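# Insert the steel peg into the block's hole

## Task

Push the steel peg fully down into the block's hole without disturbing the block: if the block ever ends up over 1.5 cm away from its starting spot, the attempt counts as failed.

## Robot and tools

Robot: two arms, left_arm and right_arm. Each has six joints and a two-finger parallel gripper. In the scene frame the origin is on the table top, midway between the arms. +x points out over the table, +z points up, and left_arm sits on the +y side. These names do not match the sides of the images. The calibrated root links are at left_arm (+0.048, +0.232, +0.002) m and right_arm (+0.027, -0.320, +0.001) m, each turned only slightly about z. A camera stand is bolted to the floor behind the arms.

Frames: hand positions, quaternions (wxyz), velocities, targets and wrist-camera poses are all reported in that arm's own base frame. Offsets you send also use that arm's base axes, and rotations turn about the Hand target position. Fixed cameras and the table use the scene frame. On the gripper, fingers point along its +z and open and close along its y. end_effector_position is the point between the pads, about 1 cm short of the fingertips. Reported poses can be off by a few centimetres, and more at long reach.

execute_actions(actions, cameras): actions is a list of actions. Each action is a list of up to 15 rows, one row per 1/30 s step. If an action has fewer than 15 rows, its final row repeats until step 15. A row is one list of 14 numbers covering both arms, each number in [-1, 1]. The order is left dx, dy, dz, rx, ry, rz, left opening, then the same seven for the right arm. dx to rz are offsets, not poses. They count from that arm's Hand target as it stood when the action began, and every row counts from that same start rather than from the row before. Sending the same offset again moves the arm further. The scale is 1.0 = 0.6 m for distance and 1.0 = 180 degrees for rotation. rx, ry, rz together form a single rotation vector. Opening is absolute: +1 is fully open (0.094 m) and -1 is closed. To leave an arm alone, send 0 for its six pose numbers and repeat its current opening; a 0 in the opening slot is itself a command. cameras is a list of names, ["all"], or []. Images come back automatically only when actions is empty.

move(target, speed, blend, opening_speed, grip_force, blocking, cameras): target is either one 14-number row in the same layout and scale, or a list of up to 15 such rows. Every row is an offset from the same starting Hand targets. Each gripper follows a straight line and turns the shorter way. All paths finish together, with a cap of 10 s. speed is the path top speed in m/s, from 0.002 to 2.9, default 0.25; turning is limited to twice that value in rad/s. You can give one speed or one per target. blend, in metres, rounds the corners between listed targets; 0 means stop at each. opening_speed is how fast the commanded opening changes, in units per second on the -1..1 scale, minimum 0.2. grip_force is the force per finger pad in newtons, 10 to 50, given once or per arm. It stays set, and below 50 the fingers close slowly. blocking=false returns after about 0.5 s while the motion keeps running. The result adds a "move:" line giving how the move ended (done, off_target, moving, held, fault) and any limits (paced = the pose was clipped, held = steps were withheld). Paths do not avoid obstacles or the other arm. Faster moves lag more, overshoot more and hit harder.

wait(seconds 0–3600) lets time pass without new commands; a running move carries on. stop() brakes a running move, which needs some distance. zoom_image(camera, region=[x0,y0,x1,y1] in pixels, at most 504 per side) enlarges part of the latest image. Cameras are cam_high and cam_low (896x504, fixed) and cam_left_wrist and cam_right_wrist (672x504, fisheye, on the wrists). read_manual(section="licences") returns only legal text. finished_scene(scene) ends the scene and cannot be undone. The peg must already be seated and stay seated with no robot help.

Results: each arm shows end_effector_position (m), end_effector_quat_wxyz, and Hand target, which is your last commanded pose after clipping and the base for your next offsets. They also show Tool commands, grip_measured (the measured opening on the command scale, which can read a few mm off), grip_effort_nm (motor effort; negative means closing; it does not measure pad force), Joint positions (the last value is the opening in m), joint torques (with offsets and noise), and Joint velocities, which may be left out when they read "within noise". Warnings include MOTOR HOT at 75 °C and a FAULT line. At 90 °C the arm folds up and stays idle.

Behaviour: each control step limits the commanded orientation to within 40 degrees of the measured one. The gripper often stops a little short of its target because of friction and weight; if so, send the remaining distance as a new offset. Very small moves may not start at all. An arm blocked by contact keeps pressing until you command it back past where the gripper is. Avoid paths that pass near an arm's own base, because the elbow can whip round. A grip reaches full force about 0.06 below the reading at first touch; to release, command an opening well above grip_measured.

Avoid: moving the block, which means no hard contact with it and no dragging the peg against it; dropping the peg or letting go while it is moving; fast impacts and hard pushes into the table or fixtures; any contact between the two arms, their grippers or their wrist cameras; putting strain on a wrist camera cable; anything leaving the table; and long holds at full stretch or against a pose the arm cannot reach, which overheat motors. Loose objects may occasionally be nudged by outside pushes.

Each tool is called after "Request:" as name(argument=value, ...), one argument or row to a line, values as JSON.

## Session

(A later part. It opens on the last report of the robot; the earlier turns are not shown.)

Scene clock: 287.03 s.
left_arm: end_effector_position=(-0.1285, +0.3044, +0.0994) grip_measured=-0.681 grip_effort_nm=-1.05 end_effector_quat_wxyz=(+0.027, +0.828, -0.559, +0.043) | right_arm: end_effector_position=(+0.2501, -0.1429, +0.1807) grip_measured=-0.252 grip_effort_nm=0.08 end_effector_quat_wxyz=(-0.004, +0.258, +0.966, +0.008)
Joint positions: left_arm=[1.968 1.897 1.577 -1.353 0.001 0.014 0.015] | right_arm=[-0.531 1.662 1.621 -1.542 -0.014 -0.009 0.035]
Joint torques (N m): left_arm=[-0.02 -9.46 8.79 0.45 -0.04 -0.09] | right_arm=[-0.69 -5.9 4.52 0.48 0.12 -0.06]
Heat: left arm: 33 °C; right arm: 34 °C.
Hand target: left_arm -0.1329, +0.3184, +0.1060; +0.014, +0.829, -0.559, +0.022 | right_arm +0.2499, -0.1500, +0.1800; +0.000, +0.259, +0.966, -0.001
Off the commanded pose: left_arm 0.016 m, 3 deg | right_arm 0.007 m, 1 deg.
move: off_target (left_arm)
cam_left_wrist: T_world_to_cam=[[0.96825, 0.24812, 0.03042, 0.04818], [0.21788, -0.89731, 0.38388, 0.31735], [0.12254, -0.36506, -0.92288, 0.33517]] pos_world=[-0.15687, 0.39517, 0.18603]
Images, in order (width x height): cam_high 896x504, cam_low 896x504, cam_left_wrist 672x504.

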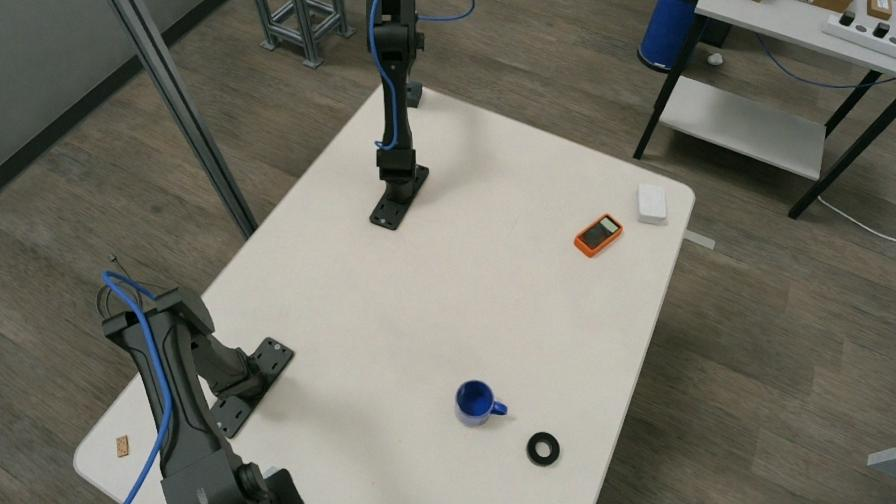

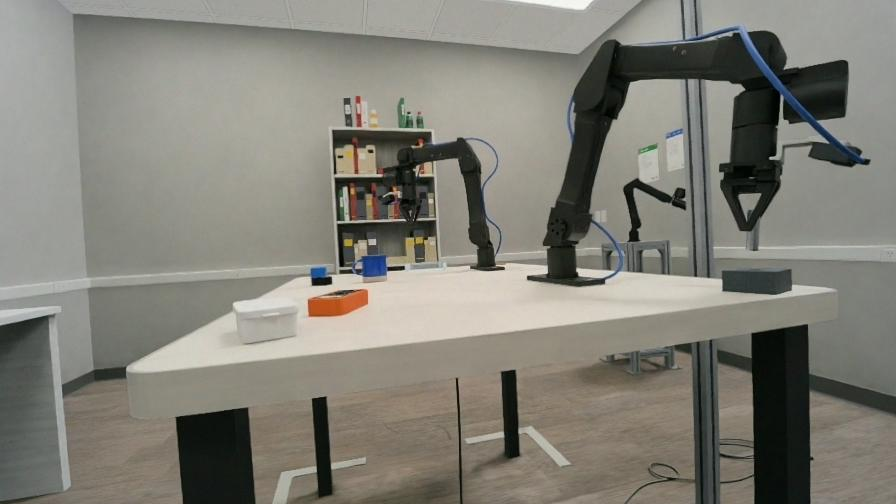

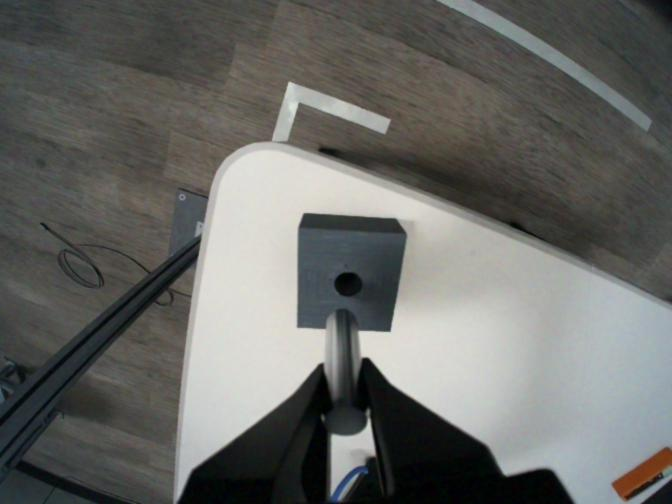

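Request:
move(
  target=[0.0182,-0.0063,-0.055,0.0057,0.0023,-0.0039,-0.85, 0,0,0,0,0,0,-0.25],
  speed=0.08,
  cameras=["cam_left_wrist","cam_low","cam_high"],
)

Request:
zoom_image(
  camera="cam_left_wrist",
  region=[280, 260, 410, 390],
)

Request:
zoom_image(
  camera="cam_low",
  region=[705, 220, 805, 310],
)

Request:
zoom_image(
  camera="cam_high",
  region=[385, 60, 440, 120],
)

Scene clock: 365.80 s.
left_arm: end_effector_position=(-0.1210, +0.3034, +0.0698) grip_measured=-0.681 grip_effort_nm=-1.05 end_effector_quat_wxyz=(+0.028, +0.825, -0.563, +0.042) | right_arm: end_effector_position=(+0.2501, -0.1429, +0.1807) grip_measured=-0.252 grip_effort_nm=0.09 end_effector_quat_wxyz=(-0.004, +0.258, +0.966, +0.008)
Joint positions: left_arm=[1.948 1.897 1.459 -1.233 0.001 0.003 0.015] | right_arm=[-0.531 1.662 1.621 -1.542 -0.014 -0.009 0.035]
Joint torques (N m): left_arm=[-0.5 -12.18 4.21 0.86 -0.02 -0.09] | right_arm=[-0.57 -5.93 4.45 0.5 0.15 -0.06]
Heat: left arm: 35 °C; right arm: 34 °C.
Hand target: left_arm -0.1220, +0.3147, +0.0730; +0.009, +0.825, -0.564, +0.014 | right_arm +0.2499, -0.1500, +0.1800; +0.000, +0.259, +0.966, -0.001
Off the commanded pose: left_arm 0.012 m, 4 deg | right_arm 0.007 m, 1 deg.
move: off_target (left_arm)
cam_left_wrist: T_world_to_cam=[[0.97056, 0.2391, 0.02912, 0.04523], [0.21016, -0.89968, 0.38264, 0.32608], [0.11769, -0.36525, -0.92344, 0.30616]] pos_world=[-0.14846, 0.39437, 0.15663]
Images, in order (width x height): cam_high 896x504, cam_low 896x504, cam_left_wrist 672x504.

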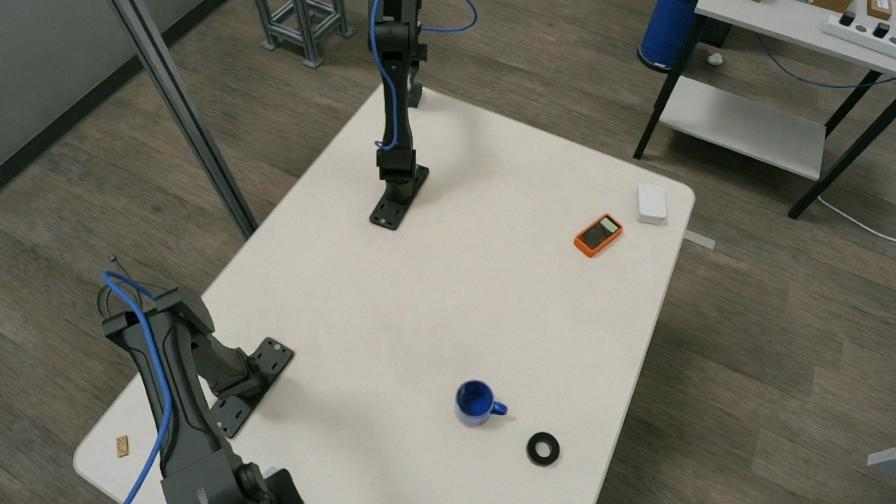

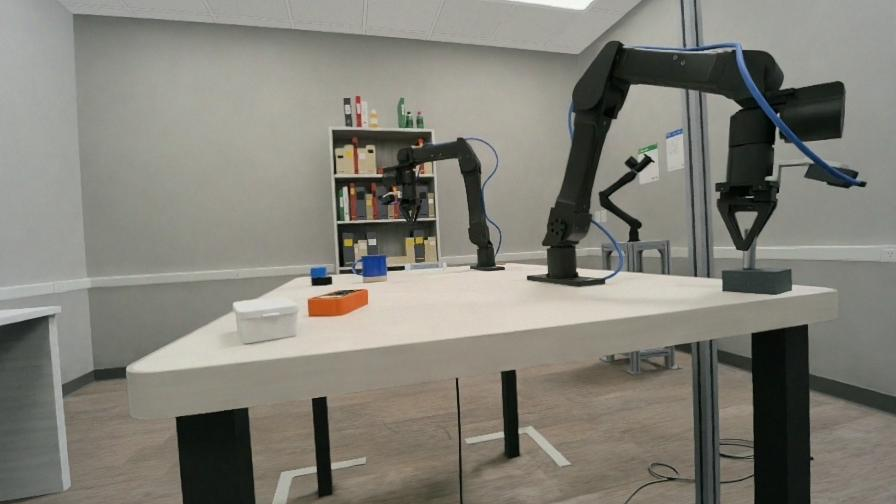

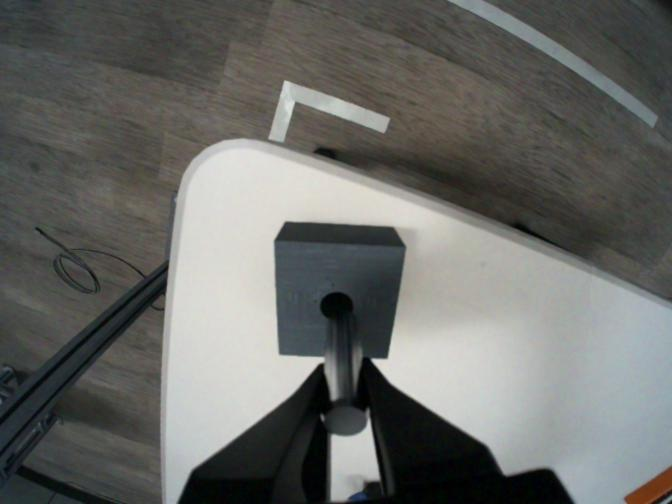

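Scaled by 3.877 from the camera's image (finer frame: 960x720).

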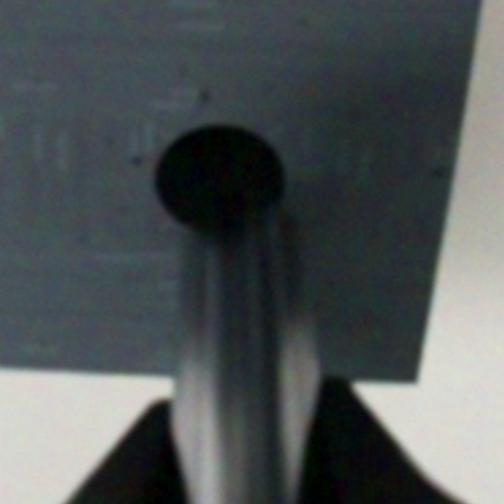

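Scaled by 5.040 from the camera's image (finer frame: 1280x720).

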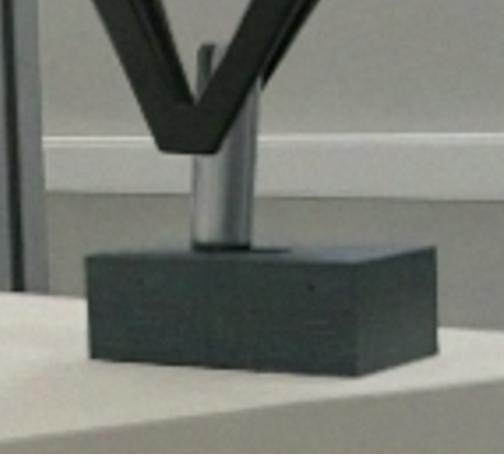

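Scaled by 8.400 from the camera's image (finer frame: 1280x720).

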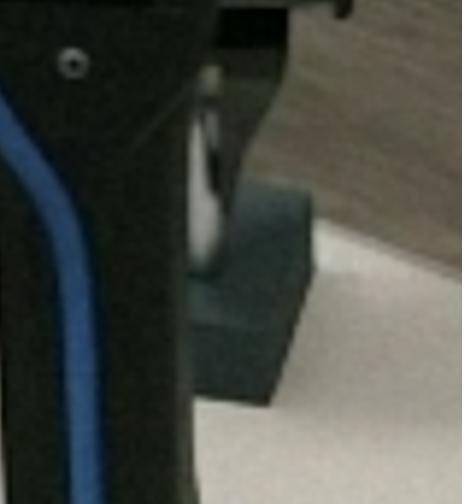

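Request:
move(
  target=[-0.0012,0.0028,0.0133,0.0202,0.0079,0,-0.85, 0,0,0,0,0,0,-0.25],
  speed=0.08,
  cameras=["cam_left_wrist","cam_low"],
)

Request:
zoom_image(
  camera="cam_left_wrist",
  region=[280, 260, 410, 390],
)

Request:
zoom_image(
  camera="cam_low",
  region=[705, 220, 805, 310],
)

Scene clock: 401.27 s.
left_arm: end_effector_position=(-0.1207, +0.3025, +0.0702) grip_measured=-0.681 grip_effort_nm=-1.05 end_effector_quat_wxyz=(+0.016, +0.826, -0.562, +0.024) | right_arm: end_effector_position=(+0.2501, -0.1429, +0.1807) grip_measured=-0.252 grip_effort_nm=0.09 end_effector_quat_wxyz=(-0.004, +0.258, +0.966, +0.008)
Joint positions: left_arm=[1.948 1.853 1.405 -1.181 0.001 0.002 0.015] | right_arm=[-0.531 1.662 1.621 -1.542 -0.014 -0.009 0.035]
Joint torques (N m): left_arm=[-0.43 -13.64 4.88 0.94 -0.03 -0.09] | right_arm=[-0.66 -5.9 4.49 0.48 0.14 -0.05]
Heat: left arm: 39 °C; right arm: 33 °C.
Hand target: left_arm -0.1227, +0.3163, +0.0810; -0.010, +0.825, -0.564, -0.014 | right_arm +0.2499, -0.1500, +0.1800; +0.000, +0.259, +0.966, -0.001
Off the commanded pose: left_arm 0.018 m, 5 deg | right_arm 0.007 m, 1 deg.
move: off_target (left_arm)
cam_left_wrist: T_world_to_cam=[[0.97061, 0.23955, 0.02319, 0.04539], [0.21734, -0.91383, 0.34304, 0.33302], [0.10337, -0.32792, -0.93903, 0.29419]] pos_world=[-0.14684, 0.38992, 0.16096]
Images, in order (width x height): cam_low 896x504, cam_left_wrist 672x504.

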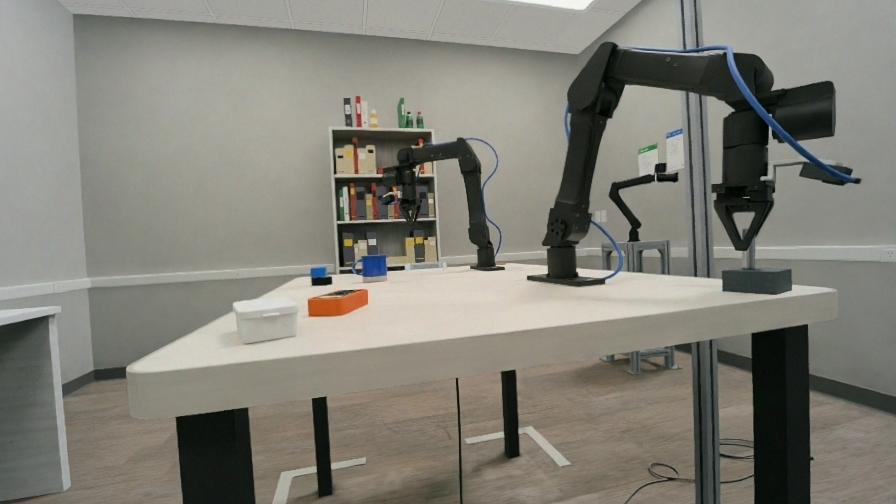

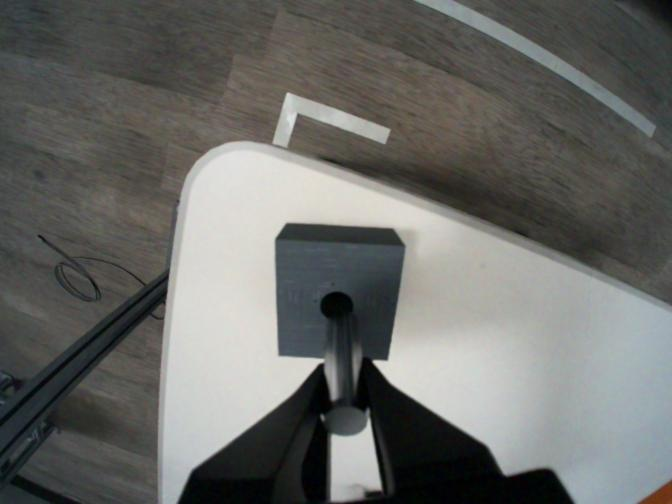

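Scaled by 3.877 from the camera's image (finer frame: 960x720).

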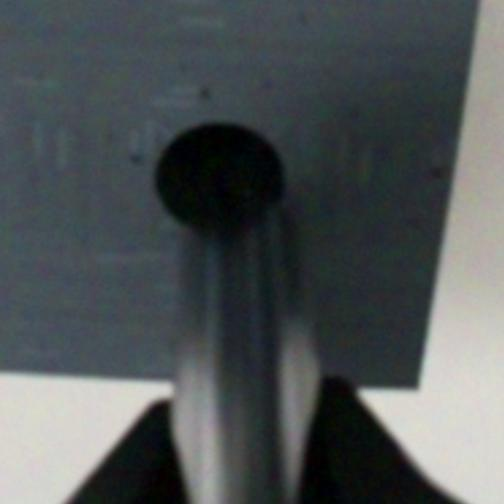

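Scaled by 5.040 from the camera's image (finer frame: 1280x720).

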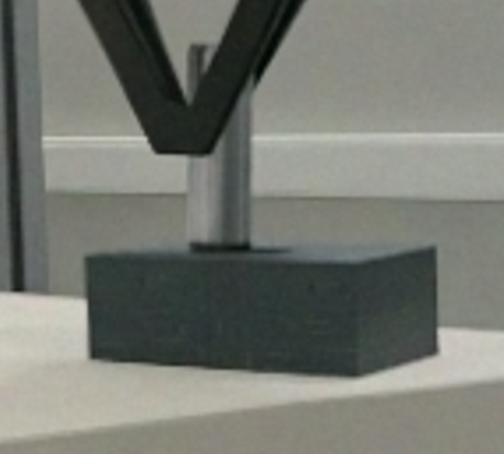

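Request:
move(
  target=[
    [0,0,0.0733,0,0,0,-0.85, 0,0,0,0,0,0,-0.25],
    [0.0025,-0.0012,-0.0143,-0.0217,-0.0085,0,-0.85, 0,0,0,0,0,0,-0.25],
  ],
  speed=[0.12, 0.06],
  cameras=["cam_left_wrist","cam_low"],
)

Request:
zoom_image(
  camera="cam_left_wrist",
  region=[280, 260, 410, 390],
)

Request:
zoom_image(
  camera="cam_low",
  region=[705, 220, 805, 310],
)

Scene clock: 425.93 s.
left_arm: end_effector_position=(-0.1231, +0.3107, +0.0763) grip_measured=-0.681 grip_effort_nm=-1.05 end_effector_quat_wxyz=(+0.014, +0.826, -0.563, +0.020) | right_arm: end_effector_position=(+0.2501, -0.1429, +0.1807) grip_measured=-0.252 grip_effort_nm=0.09 end_effector_quat_wxyz=(-0.004, +0.258, +0.966, +0.008)
Joint positions: left_arm=[1.945 1.871 1.455 -1.202 0 -0.001 0.015] | right_arm=[-0.531 1.662 1.621 -1.542 -0.014 -0.009 0.035]
Joint torques (N m): left_arm=[-0.54 -9.13 5.15 0.62 -0.01 -0.09] | right_arm=[-0.66 -5.93 4.45 0.47 0.13 -0.05]
Heat: left arm: 40 °C; right arm: 33 °C.
Hand target: left_arm -0.1212, +0.3156, +0.0724; +0.011, +0.825, -0.564, +0.016 | right_arm +0.2499, -0.1500, +0.1800; +0.000, +0.259, +0.966, -0.001
Off the commanded pose: left_arm 0.007 m, 1 deg | right_arm 0.007 m, 1 deg.
move: done
cam_left_wrist: T_world_to_cam=[[0.97075, 0.23925, 0.02027, 0.04602], [0.2189, -0.91654, 0.33472, 0.34054], [0.09866, -0.32049, -0.9421, 0.30017]] pos_world=[-0.14883, 0.39731, 0.16787]
Images, in order (width x height): cam_low 896x504, cam_left_wrist 672x504.

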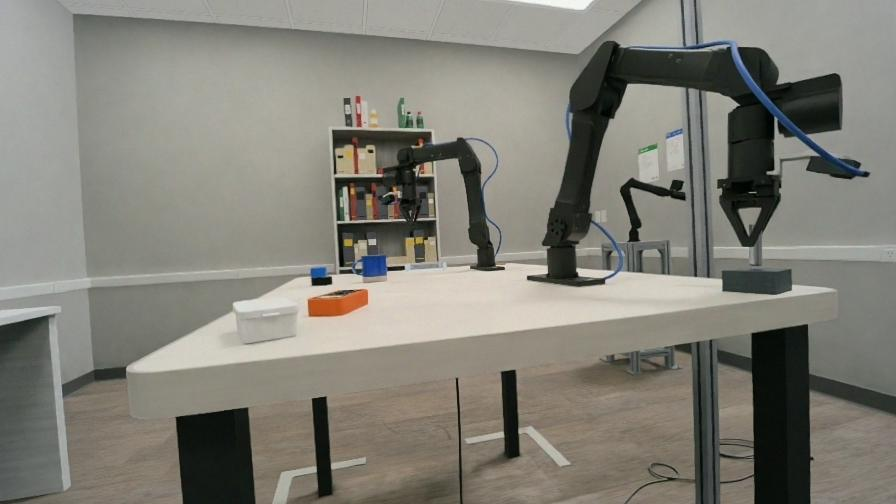

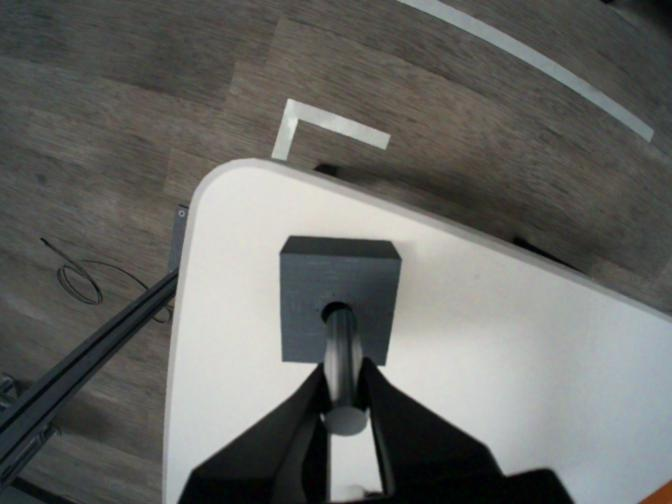

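Scaled by 3.877 from the camera's image (finer frame: 960x720).

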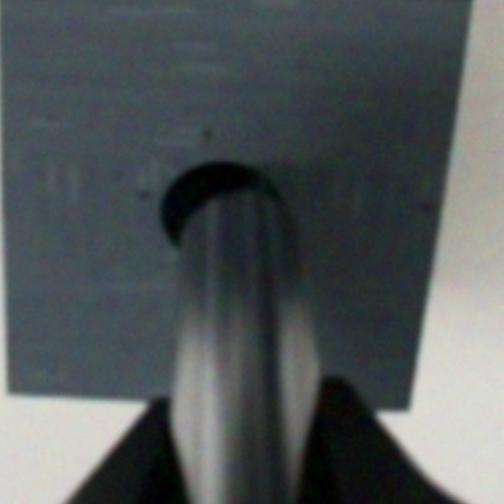

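Scaled by 5.040 from the camera's image (finer frame: 1280x720).

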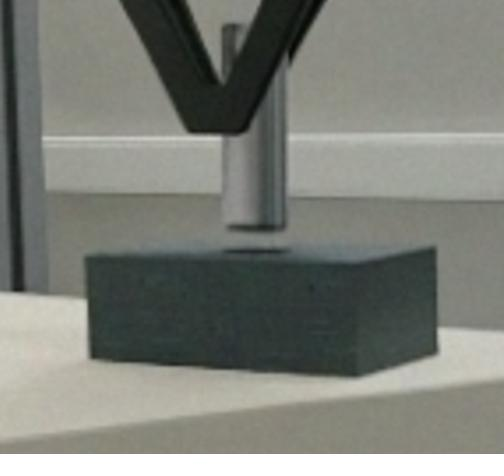

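Request:
move(
  target=[-0.014,-0.0055,-0.0083,0,0,0,-0.85, 0,0,0,0,0,0,-0.25],
  speed=0.05,
  cameras=["cam_left_wrist","cam_low"],
)

Request:
zoom_image(
  camera="cam_left_wrist",
  region=[280, 260, 410, 390],
)

Request:
zoom_image(
  camera="cam_low",
  region=[705, 220, 805, 310],
)

Scene clock: 446.93 s.
left_arm: end_effector_position=(-0.1255, +0.3098, +0.0728) grip_measured=-0.681 grip_effort_nm=-1.04 end_effector_quat_wxyz=(+0.013, +0.827, -0.561, +0.019) | right_arm: end_effector_position=(+0.2501, -0.1429, +0.1807) grip_measured=-0.252 grip_effort_nm=0.09 end_effector_quat_wxyz=(-0.004, +0.258, +0.966, +0.008)
Joint positions: left_arm=[1.952 1.871 1.441 -1.186 0 0.003 0.015] | right_arm=[-0.531 1.662 1.621 -1.542 -0.014 -0.009 0.035]
Joint torques (N m): left_arm=[0.44 -8.84 5.04 0.63 -0.04 0.12] | right_arm=[-0.69 -5.93 4.51 0.48 0.12 -0.06]
Heat: left arm: 36 °C; right arm: 33 °C.
Hand target: left_arm -0.1296, +0.3123, +0.0674; +0.011, +0.825, -0.564, +0.016 | right_arm +0.2499, -0.1500, +0.1800; +0.000, +0.259, +0.966, -0.001
Off the commanded pose: left_arm 0.007 m, 1 deg | right_arm 0.007 m, 1 deg.
move: done
cam_left_wrist: T_world_to_cam=[[0.97002, 0.24218, 0.02015, 0.04763], [0.222, -0.91683, 0.33188, 0.34221], [0.09885, -0.31746, -0.94311, 0.29605]] pos_world=[-0.15143, 0.3962, 0.16468]
Images, in order (width x height): cam_low 896x504, cam_left_wrist 672x504.

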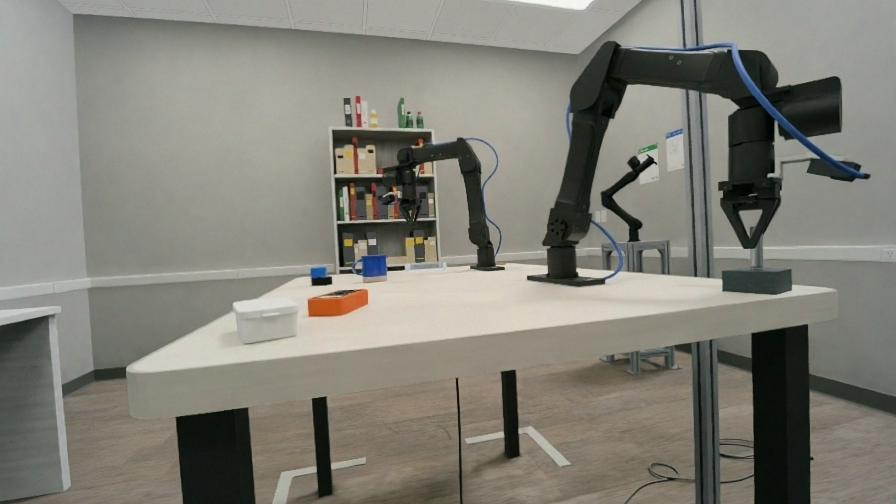

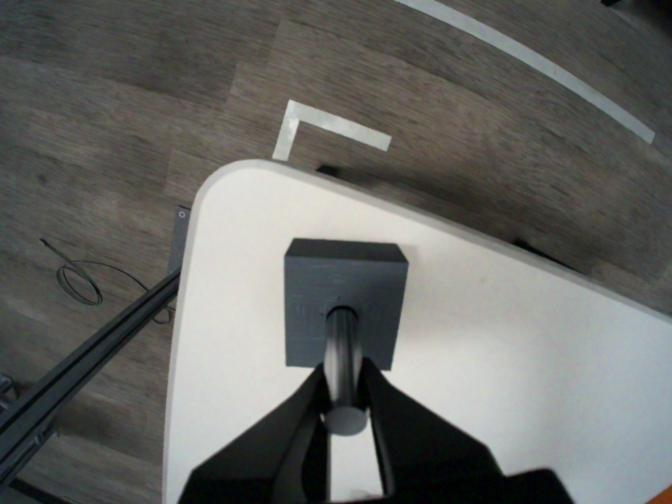

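Scaled by 3.877 from the camera's image (finer frame: 960x720).

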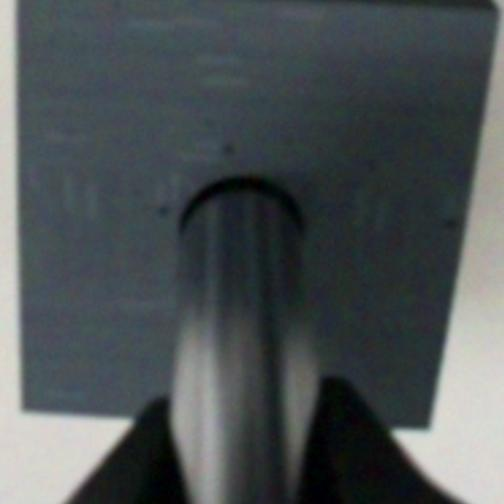

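Scaled by 5.040 from the camera's image (finer frame: 1280x720).

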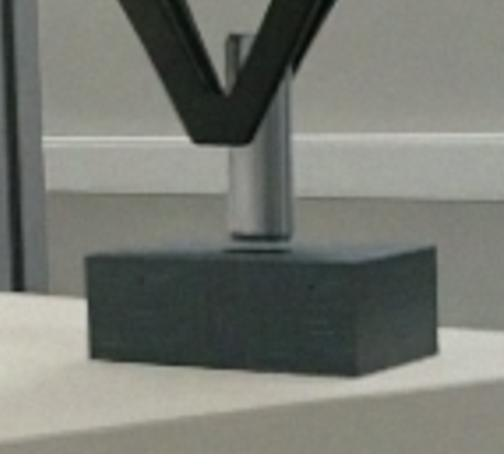

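Request:
move(
  target=[0.0013,-0.0035,-0.0133,0,0,0,-0.85, 0,0,0,0,0,0,-0.25],
  speed=0.04,
  cameras=["cam_left_wrist","cam_low"],
)

Request:
zoom_image(
  camera="cam_left_wrist",
  region=[280, 260, 410, 390],
)

Request:
zoom_image(
  camera="cam_low",
  region=[705, 220, 805, 310],
)

Scene clock: 457.17 s.
left_arm: end_effector_position=(-0.1250, +0.3086, +0.0645) grip_measured=-0.681 grip_effort_nm=-1.05 end_effector_quat_wxyz=(+0.012, +0.827, -0.561, +0.018) | right_arm: end_effector_position=(+0.2501, -0.1429, +0.1807) grip_measured=-0.252 grip_effort_nm=0.09 end_effector_quat_wxyz=(-0.004, +0.258, +0.966, +0.008)
Joint positions: left_arm=[1.952 1.871 1.407 -1.15 0 0.003 0.015] | right_arm=[-0.531 1.662 1.621 -1.542 -0.014 -0.009 0.035]
Joint torques (N m): left_arm=[0.49 -8.91 4.94 0.62 -0.05 0.1] | right_arm=[-0.59 -5.87 4.48 0.49 0.15 -0.08]
Heat: left arm: 35 °C; right arm: 33 °C.
Hand target: left_arm -0.1288, +0.3102, +0.0594; +0.011, +0.825, -0.564, +0.016 | right_arm +0.2499, -0.1500, +0.1800; +0.000, +0.259, +0.966, -0.001
Off the commanded pose: left_arm 0.007 m, 0 deg | right_arm 0.007 m, 1 deg.
move: done
cam_left_wrist: T_world_to_cam=[[0.97003, 0.24216, 0.01989, 0.0476], [0.22222, -0.91731, 0.33039, 0.34398], [0.09825, -0.31607, -0.94364, 0.28726]] pos_world=[-0.15083, 0.3948, 0.15648]
Images, in order (width x height): cam_low 896x504, cam_left_wrist 672x504.

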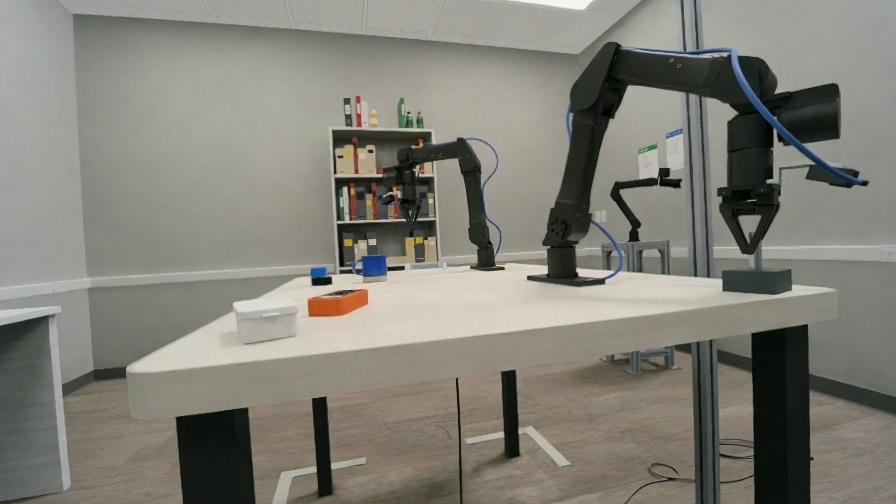

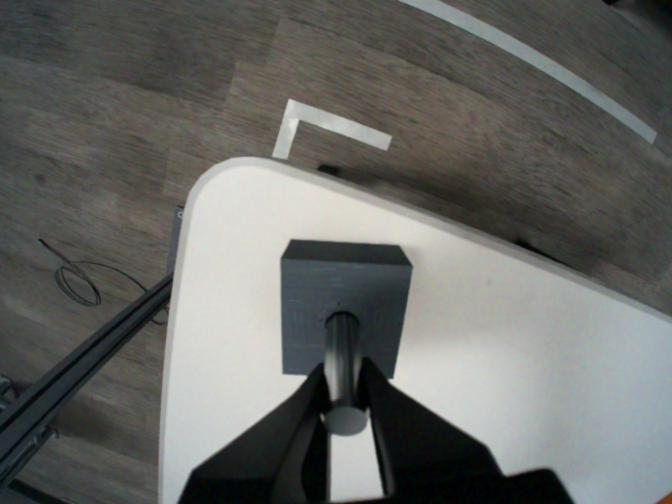

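Scaled by 3.877 from the camera's image (finer frame: 960x720).

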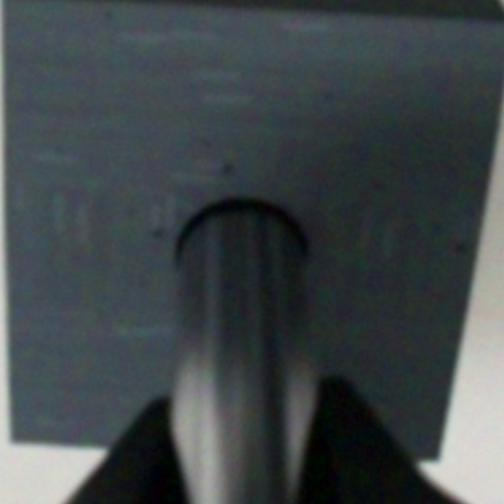

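Scaled by 5.040 from the camera's image (finer frame: 1280x720).

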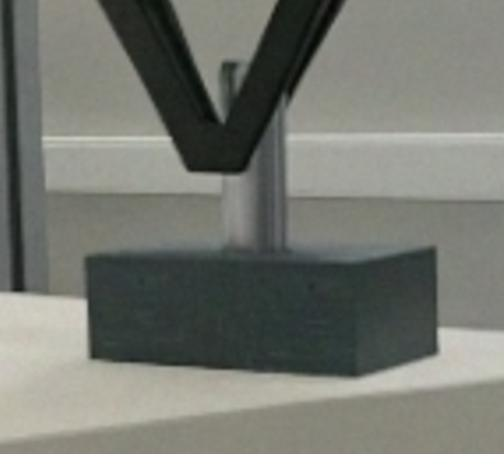

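Request:
move(
  target=[0,0,-0.0392,0,0,0,-0.85, 0,0,0,0,0,0,-0.25],
  speed=0.05,
  cameras=["cam_left_wrist","cam_low"],
)

Request:
zoom_image(
  camera="cam_low",
  region=[705, 220, 805, 310],
)

Scene clock: 467.90 s.
left_arm: end_effector_position=(-0.1251, +0.3088, +0.0408) grip_measured=-0.681 grip_effort_nm=-1.05 end_effector_quat_wxyz=(+0.013, +0.827, -0.561, +0.019) | right_arm: end_effector_position=(+0.2501, -0.1429, +0.1807) grip_measured=-0.252 grip_effort_nm=0.08 end_effector_quat_wxyz=(-0.004, +0.258, +0.966, +0.008)
Joint positions: left_arm=[1.952 1.897 1.344 -1.063 0 0.003 0.015] | right_arm=[-0.531 1.662 1.621 -1.542 -0.014 -0.009 0.035]
Joint torques (N m): left_arm=[0.53 -9.02 4.85 0.63 -0.02 0.1] | right_arm=[-0.61 -5.87 4.55 0.5 0.13 -0.04]
Heat: left arm: 34 °C; right arm: 33 °C.
Hand target: left_arm -0.1288, +0.3102, +0.0359; +0.011, +0.825, -0.564, +0.016 | right_arm +0.2499, -0.1500, +0.1800; +0.000, +0.259, +0.966, -0.001
Off the commanded pose: left_arm 0.006 m, 1 deg | right_arm 0.007 m, 1 deg.
move: done
cam_left_wrist: T_world_to_cam=[[0.97002, 0.24218, 0.02015, 0.04805], [0.222, -0.91683, 0.33188, 0.35172], [0.09885, -0.31746, -0.94311, 0.26548]] pos_world=[-0.15093, 0.3951, 0.13268]
Images, in order (width x height): cam_low 896x504, cam_left_wrist 672x504.

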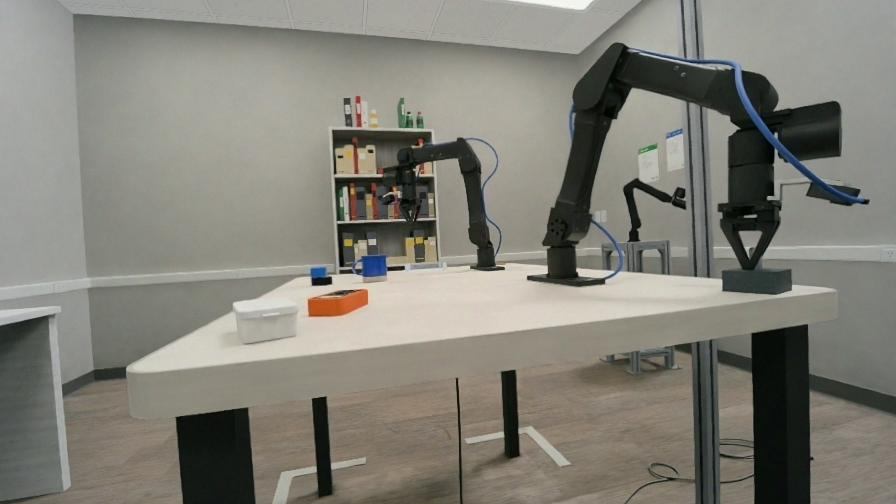

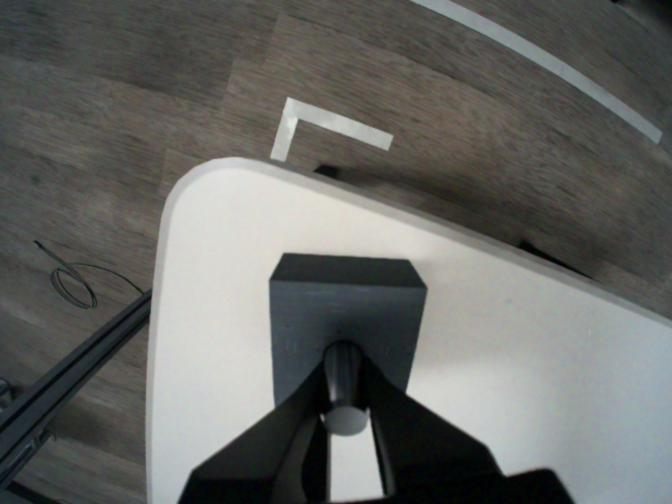

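Scaled by 5.040 from the camera's image (finer frame: 1280x720).

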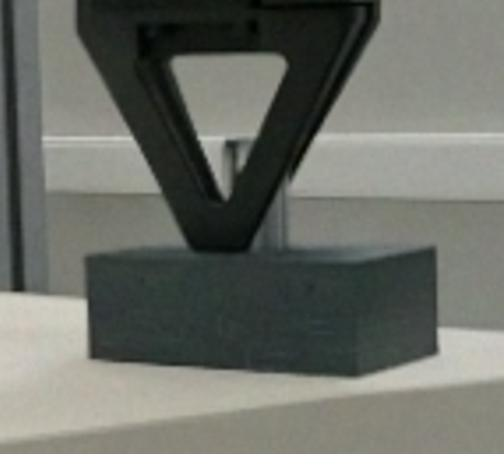

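Request:
move(
  target=[
    [0,0,0,0,0,0,-0.36, 0,0,0,0,0,0,-0.25],
    [-0.005,0.012,0.1167,0,0,0,-0.36, 0,0,0,0,0,0,-0.25],
    [-0.005,0.012,0.1167,0,0,0,-1, 0,0,0,0,0,0,-0.25],
  ],
  speed=0.1,
  opening_speed=0.6,
  cameras=["cam_left_wrist","cam_low"],
)

Request:
zoom_image(
  camera="cam_low",
  region=[705, 220, 805, 310],
)

Request:
zoom_image(
  camera="cam_left_wrist",
  region=[270, 260, 420, 410],
)

Scene clock: 483.83 s.
left_arm: end_effector_position=(-0.1261, +0.3114, +0.0930) grip_measured=-0.993 grip_effort_nm=-0.40 end_effector_quat_wxyz=(+0.022, +0.827, -0.561, +0.032) | right_arm: end_effector_position=(+0.2501, -0.1429, +0.1807) grip_measured=-0.252 grip_effort_nm=0.08 end_effector_quat_wxyz=(-0.004, +0.258, +0.966, +0.008)
Joint positions: left_arm=[1.952 1.897 1.554 -1.305 0 0.003 0] | right_arm=[-0.531 1.662 1.621 -1.542 -0.014 -0.009 0.035]
Joint torques (N m): left_arm=[0.55 -11.18 8.55 0.24 -0.03 0.09] | right_arm=[-0.57 -5.91 4.48 0.48 0.14 -0.05]
Heat: left arm: 36 °C; right arm: 33 °C.
Hand target: left_arm -0.1318, +0.3174, +0.1059; +0.011, +0.825, -0.564, +0.016 | right_arm +0.2499, -0.1500, +0.1800; +0.000, +0.259, +0.966, -0.001
Off the commanded pose: left_arm 0.015 m, 2 deg | right_arm 0.007 m, 1 deg.
move: off_target (left_arm); target 3's new opening was sent with left_arm's hand 0.015 m and 2 deg from that target
cam_left_wrist: T_world_to_cam=[[0.96976, 0.24284, 0.0245, 0.04682], [0.21785, -0.90646, 0.36176, 0.33053], [0.11006, -0.34549, -0.93195, 0.32477]] pos_world=[-0.15315, 0.40044, 0.18195]
Images, in order (width x height): cam_low 896x504, cam_left_wrist 672x504.

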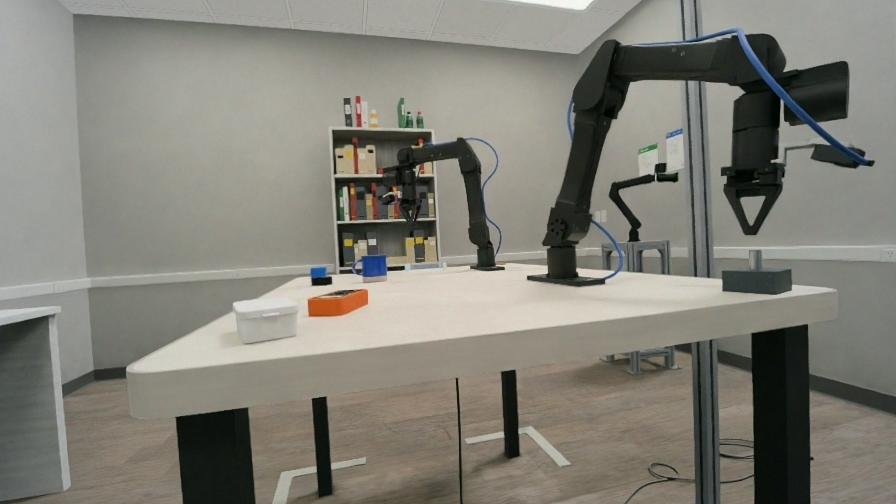

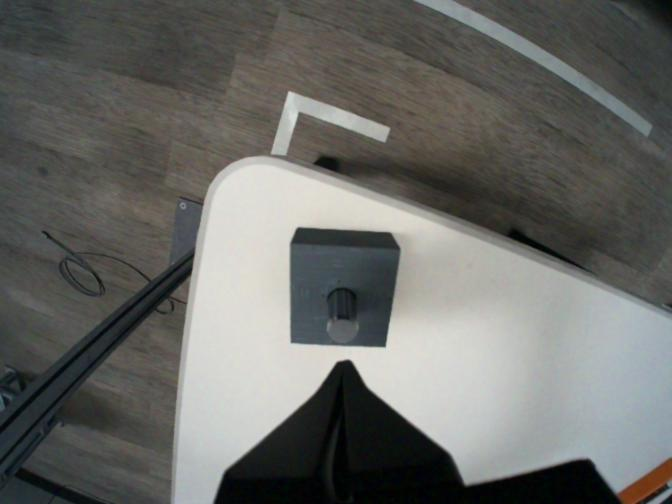

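Scaled by 5.040 from the camera's image (finer frame: 1280x720).

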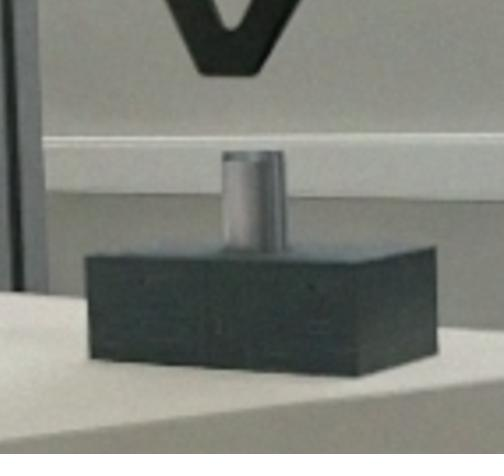

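Scaled by 3.360 from the camera's image (finer frame: 960x720).

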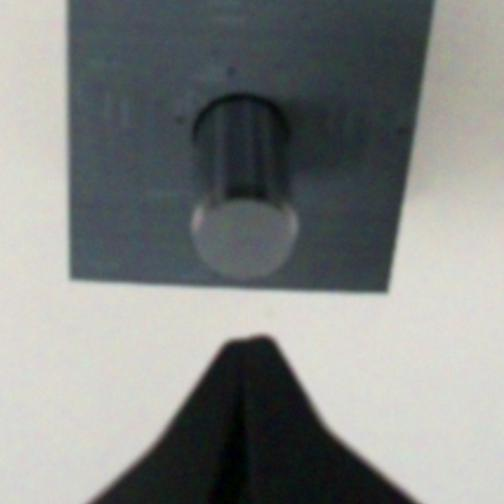

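Request:
move(
  target=[0,0,-0.0798,0,0,0,-1, 0,0,0,0,0,0,-0.25],
  speed=0.05,
  cameras=["cam_left_wrist","cam_low"],
)

Request:
zoom_image(
  camera="cam_low",
  region=[705, 220, 805, 310],
)

Request:
zoom_image(
  camera="cam_left_wrist",
  region=[270, 260, 420, 410],
)

Scene clock: 489.90 s.
left_arm: end_effector_position=(-0.1270, +0.3137, +0.0706) grip_measured=-0.993 grip_effort_nm=-0.40 end_effector_quat_wxyz=(+0.015, +0.827, -0.561, +0.022) | right_arm: end_effector_position=(+0.2501, -0.1429, +0.1807) grip_measured=-0.252 grip_effort_nm=0.08 end_effector_quat_wxyz=(-0.004, +0.258, +0.966, +0.008)
Joint positions: left_arm=[1.952 1.896 1.464 -1.192 0 0.003 0] | right_arm=[-0.531 1.662 1.621 -1.542 -0.014 -0.009 0.035]
Joint torques (N m): left_arm=[0.47 -8.77 3.17 0.97 -0.01 0.1] | right_arm=[-0.65 -5.91 4.53 0.48 0.14 -0.06]
Heat: left arm: 37 °C; right arm: 33 °C.
Hand target: left_arm -0.1318, +0.3174, +0.0581; +0.011, +0.825, -0.564, +0.016 | right_arm +0.2499, -0.1500, +0.1800; +0.000, +0.259, +0.966, -0.001
Off the commanded pose: left_arm 0.014 m, 1 deg | right_arm 0.007 m, 1 deg.
move: off_target (left_arm)
cam_left_wrist: T_world_to_cam=[[0.96998, 0.24229, 0.02112, 0.04813], [0.22103, -0.91444, 0.33902, 0.34546], [0.10145, -0.32417, -0.94054, 0.2976]] pos_world=[-0.15324, 0.40071, 0.16177]
Images, in order (width x height): cam_low 896x504, cam_left_wrist 672x504.

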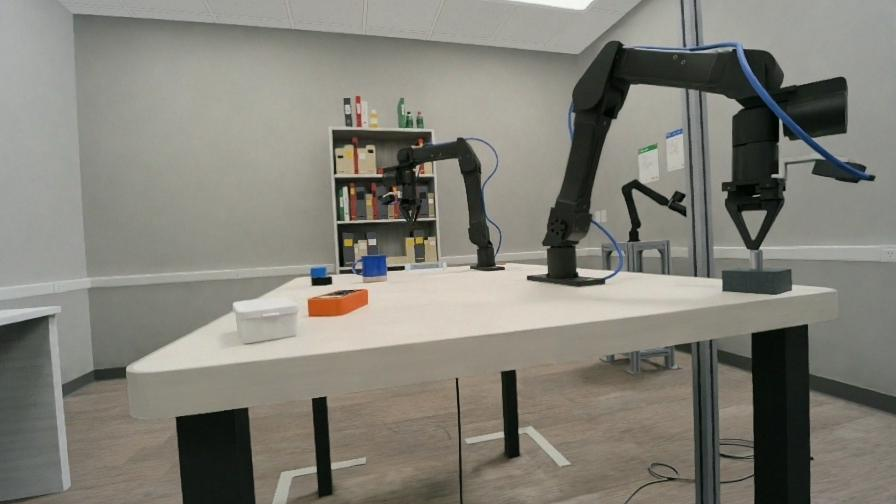

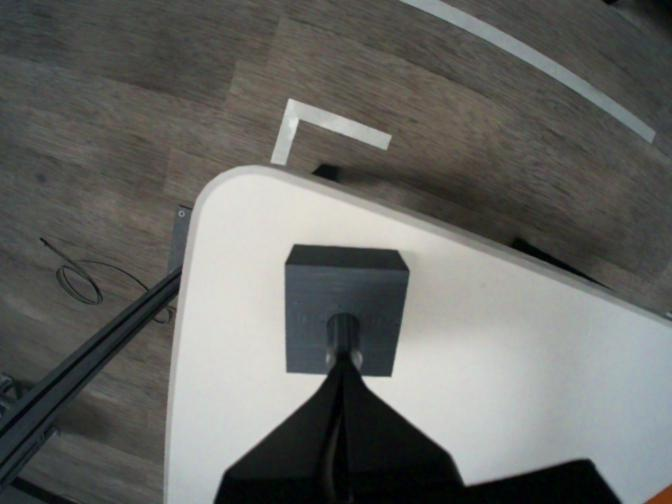

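Scaled by 5.040 from the camera's image (finer frame: 1280x720).

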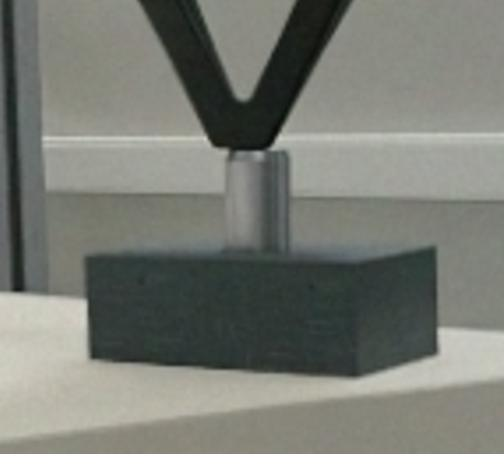

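Scaled by 3.360 from the camera's image (finer frame: 960x720).

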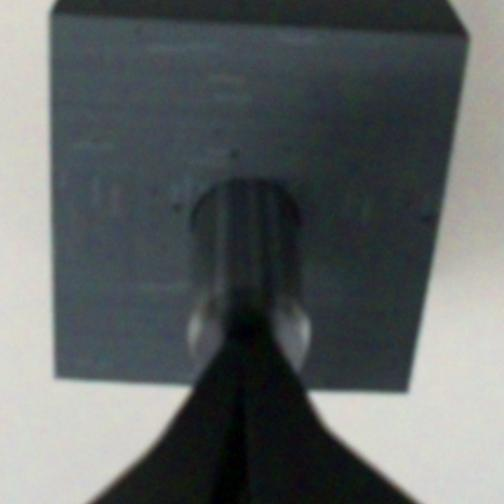

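Request:
move(
  target=[
    [0,0,-0.0117,0,0,0,-1, 0,0,0,0,0,0,-0.25],
    [0,0,0.12,0,0,0,-1, 0,0,0,0,0,0,-0.25],
  ],
  speed=[0.03, 0.12],
  cameras=["cam_left_wrist","cam_low"],
)

Request:
zoom_image(
  camera="cam_low",
  region=[705, 220, 805, 310],
)

Scene clock: 499.83 s.
left_arm: end_effector_position=(-0.1265, +0.3123, +0.1190) grip_measured=-0.993 grip_effort_nm=-0.40 end_effector_quat_wxyz=(+0.020, +0.827, -0.561, +0.029) | right_arm: end_effector_position=(+0.2501, -0.1429, +0.1807) grip_measured=-0.252 grip_effort_nm=0.08 end_effector_quat_wxyz=(-0.004, +0.258, +0.966, +0.008)
Joint positions: left_arm=[1.952 1.889 1.648 -1.4 0 0.003 0] | right_arm=[-0.531 1.662 1.621 -1.542 -0.014 -0.009 0.035]
Joint torques (N m): left_arm=[0.49 -10.58 8.59 0.24 -0.01 0.11] | right_arm=[-0.65 -5.93 4.51 0.47 0.15 -0.06]
Heat: left arm: 36 °C; right arm: 33 °C.
Hand target: left_arm -0.1318, +0.3174, +0.1301; +0.011, +0.825, -0.564, +0.016 | right_arm +0.2499, -0.1500, +0.1800; +0.000, +0.259, +0.966, -0.001
Off the commanded pose: left_arm 0.013 m, 2 deg | right_arm 0.007 m, 1 deg.
move: off_target (left_arm)
cam_left_wrist: T_world_to_cam=[[0.96982, 0.24268, 0.0237, 0.0464], [0.21863, -0.90851, 0.35611, 0.3234], [0.10795, -0.34018, -0.93414, 0.34772]] pos_world=[-0.15325, 0.40084, 0.20855]
Images, in order (width x height): cam_low 896x504, cam_left_wrist 672x504.

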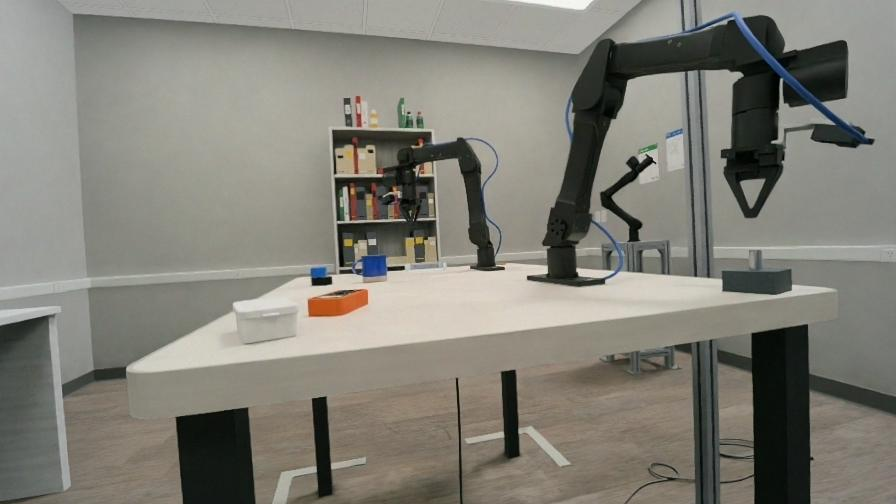

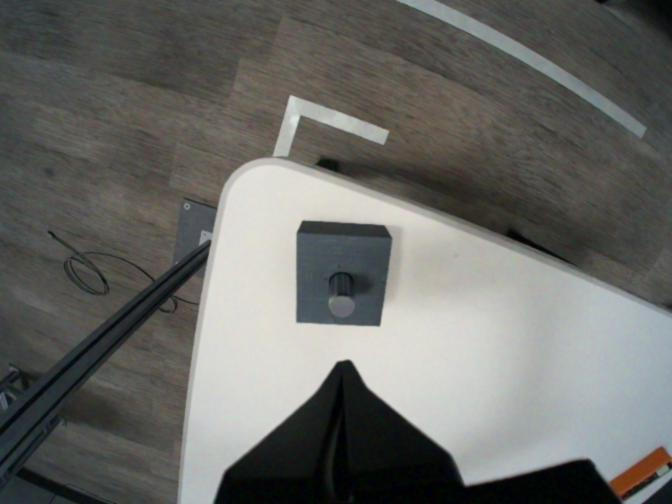

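Scaled by 5.040 from the camera's image (finer frame: 1280x720).

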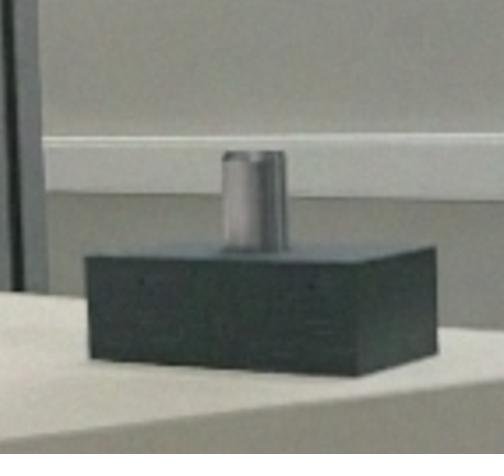

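Request:
finished_scene(
  scene=2,
)

The scene is finished: the task was done.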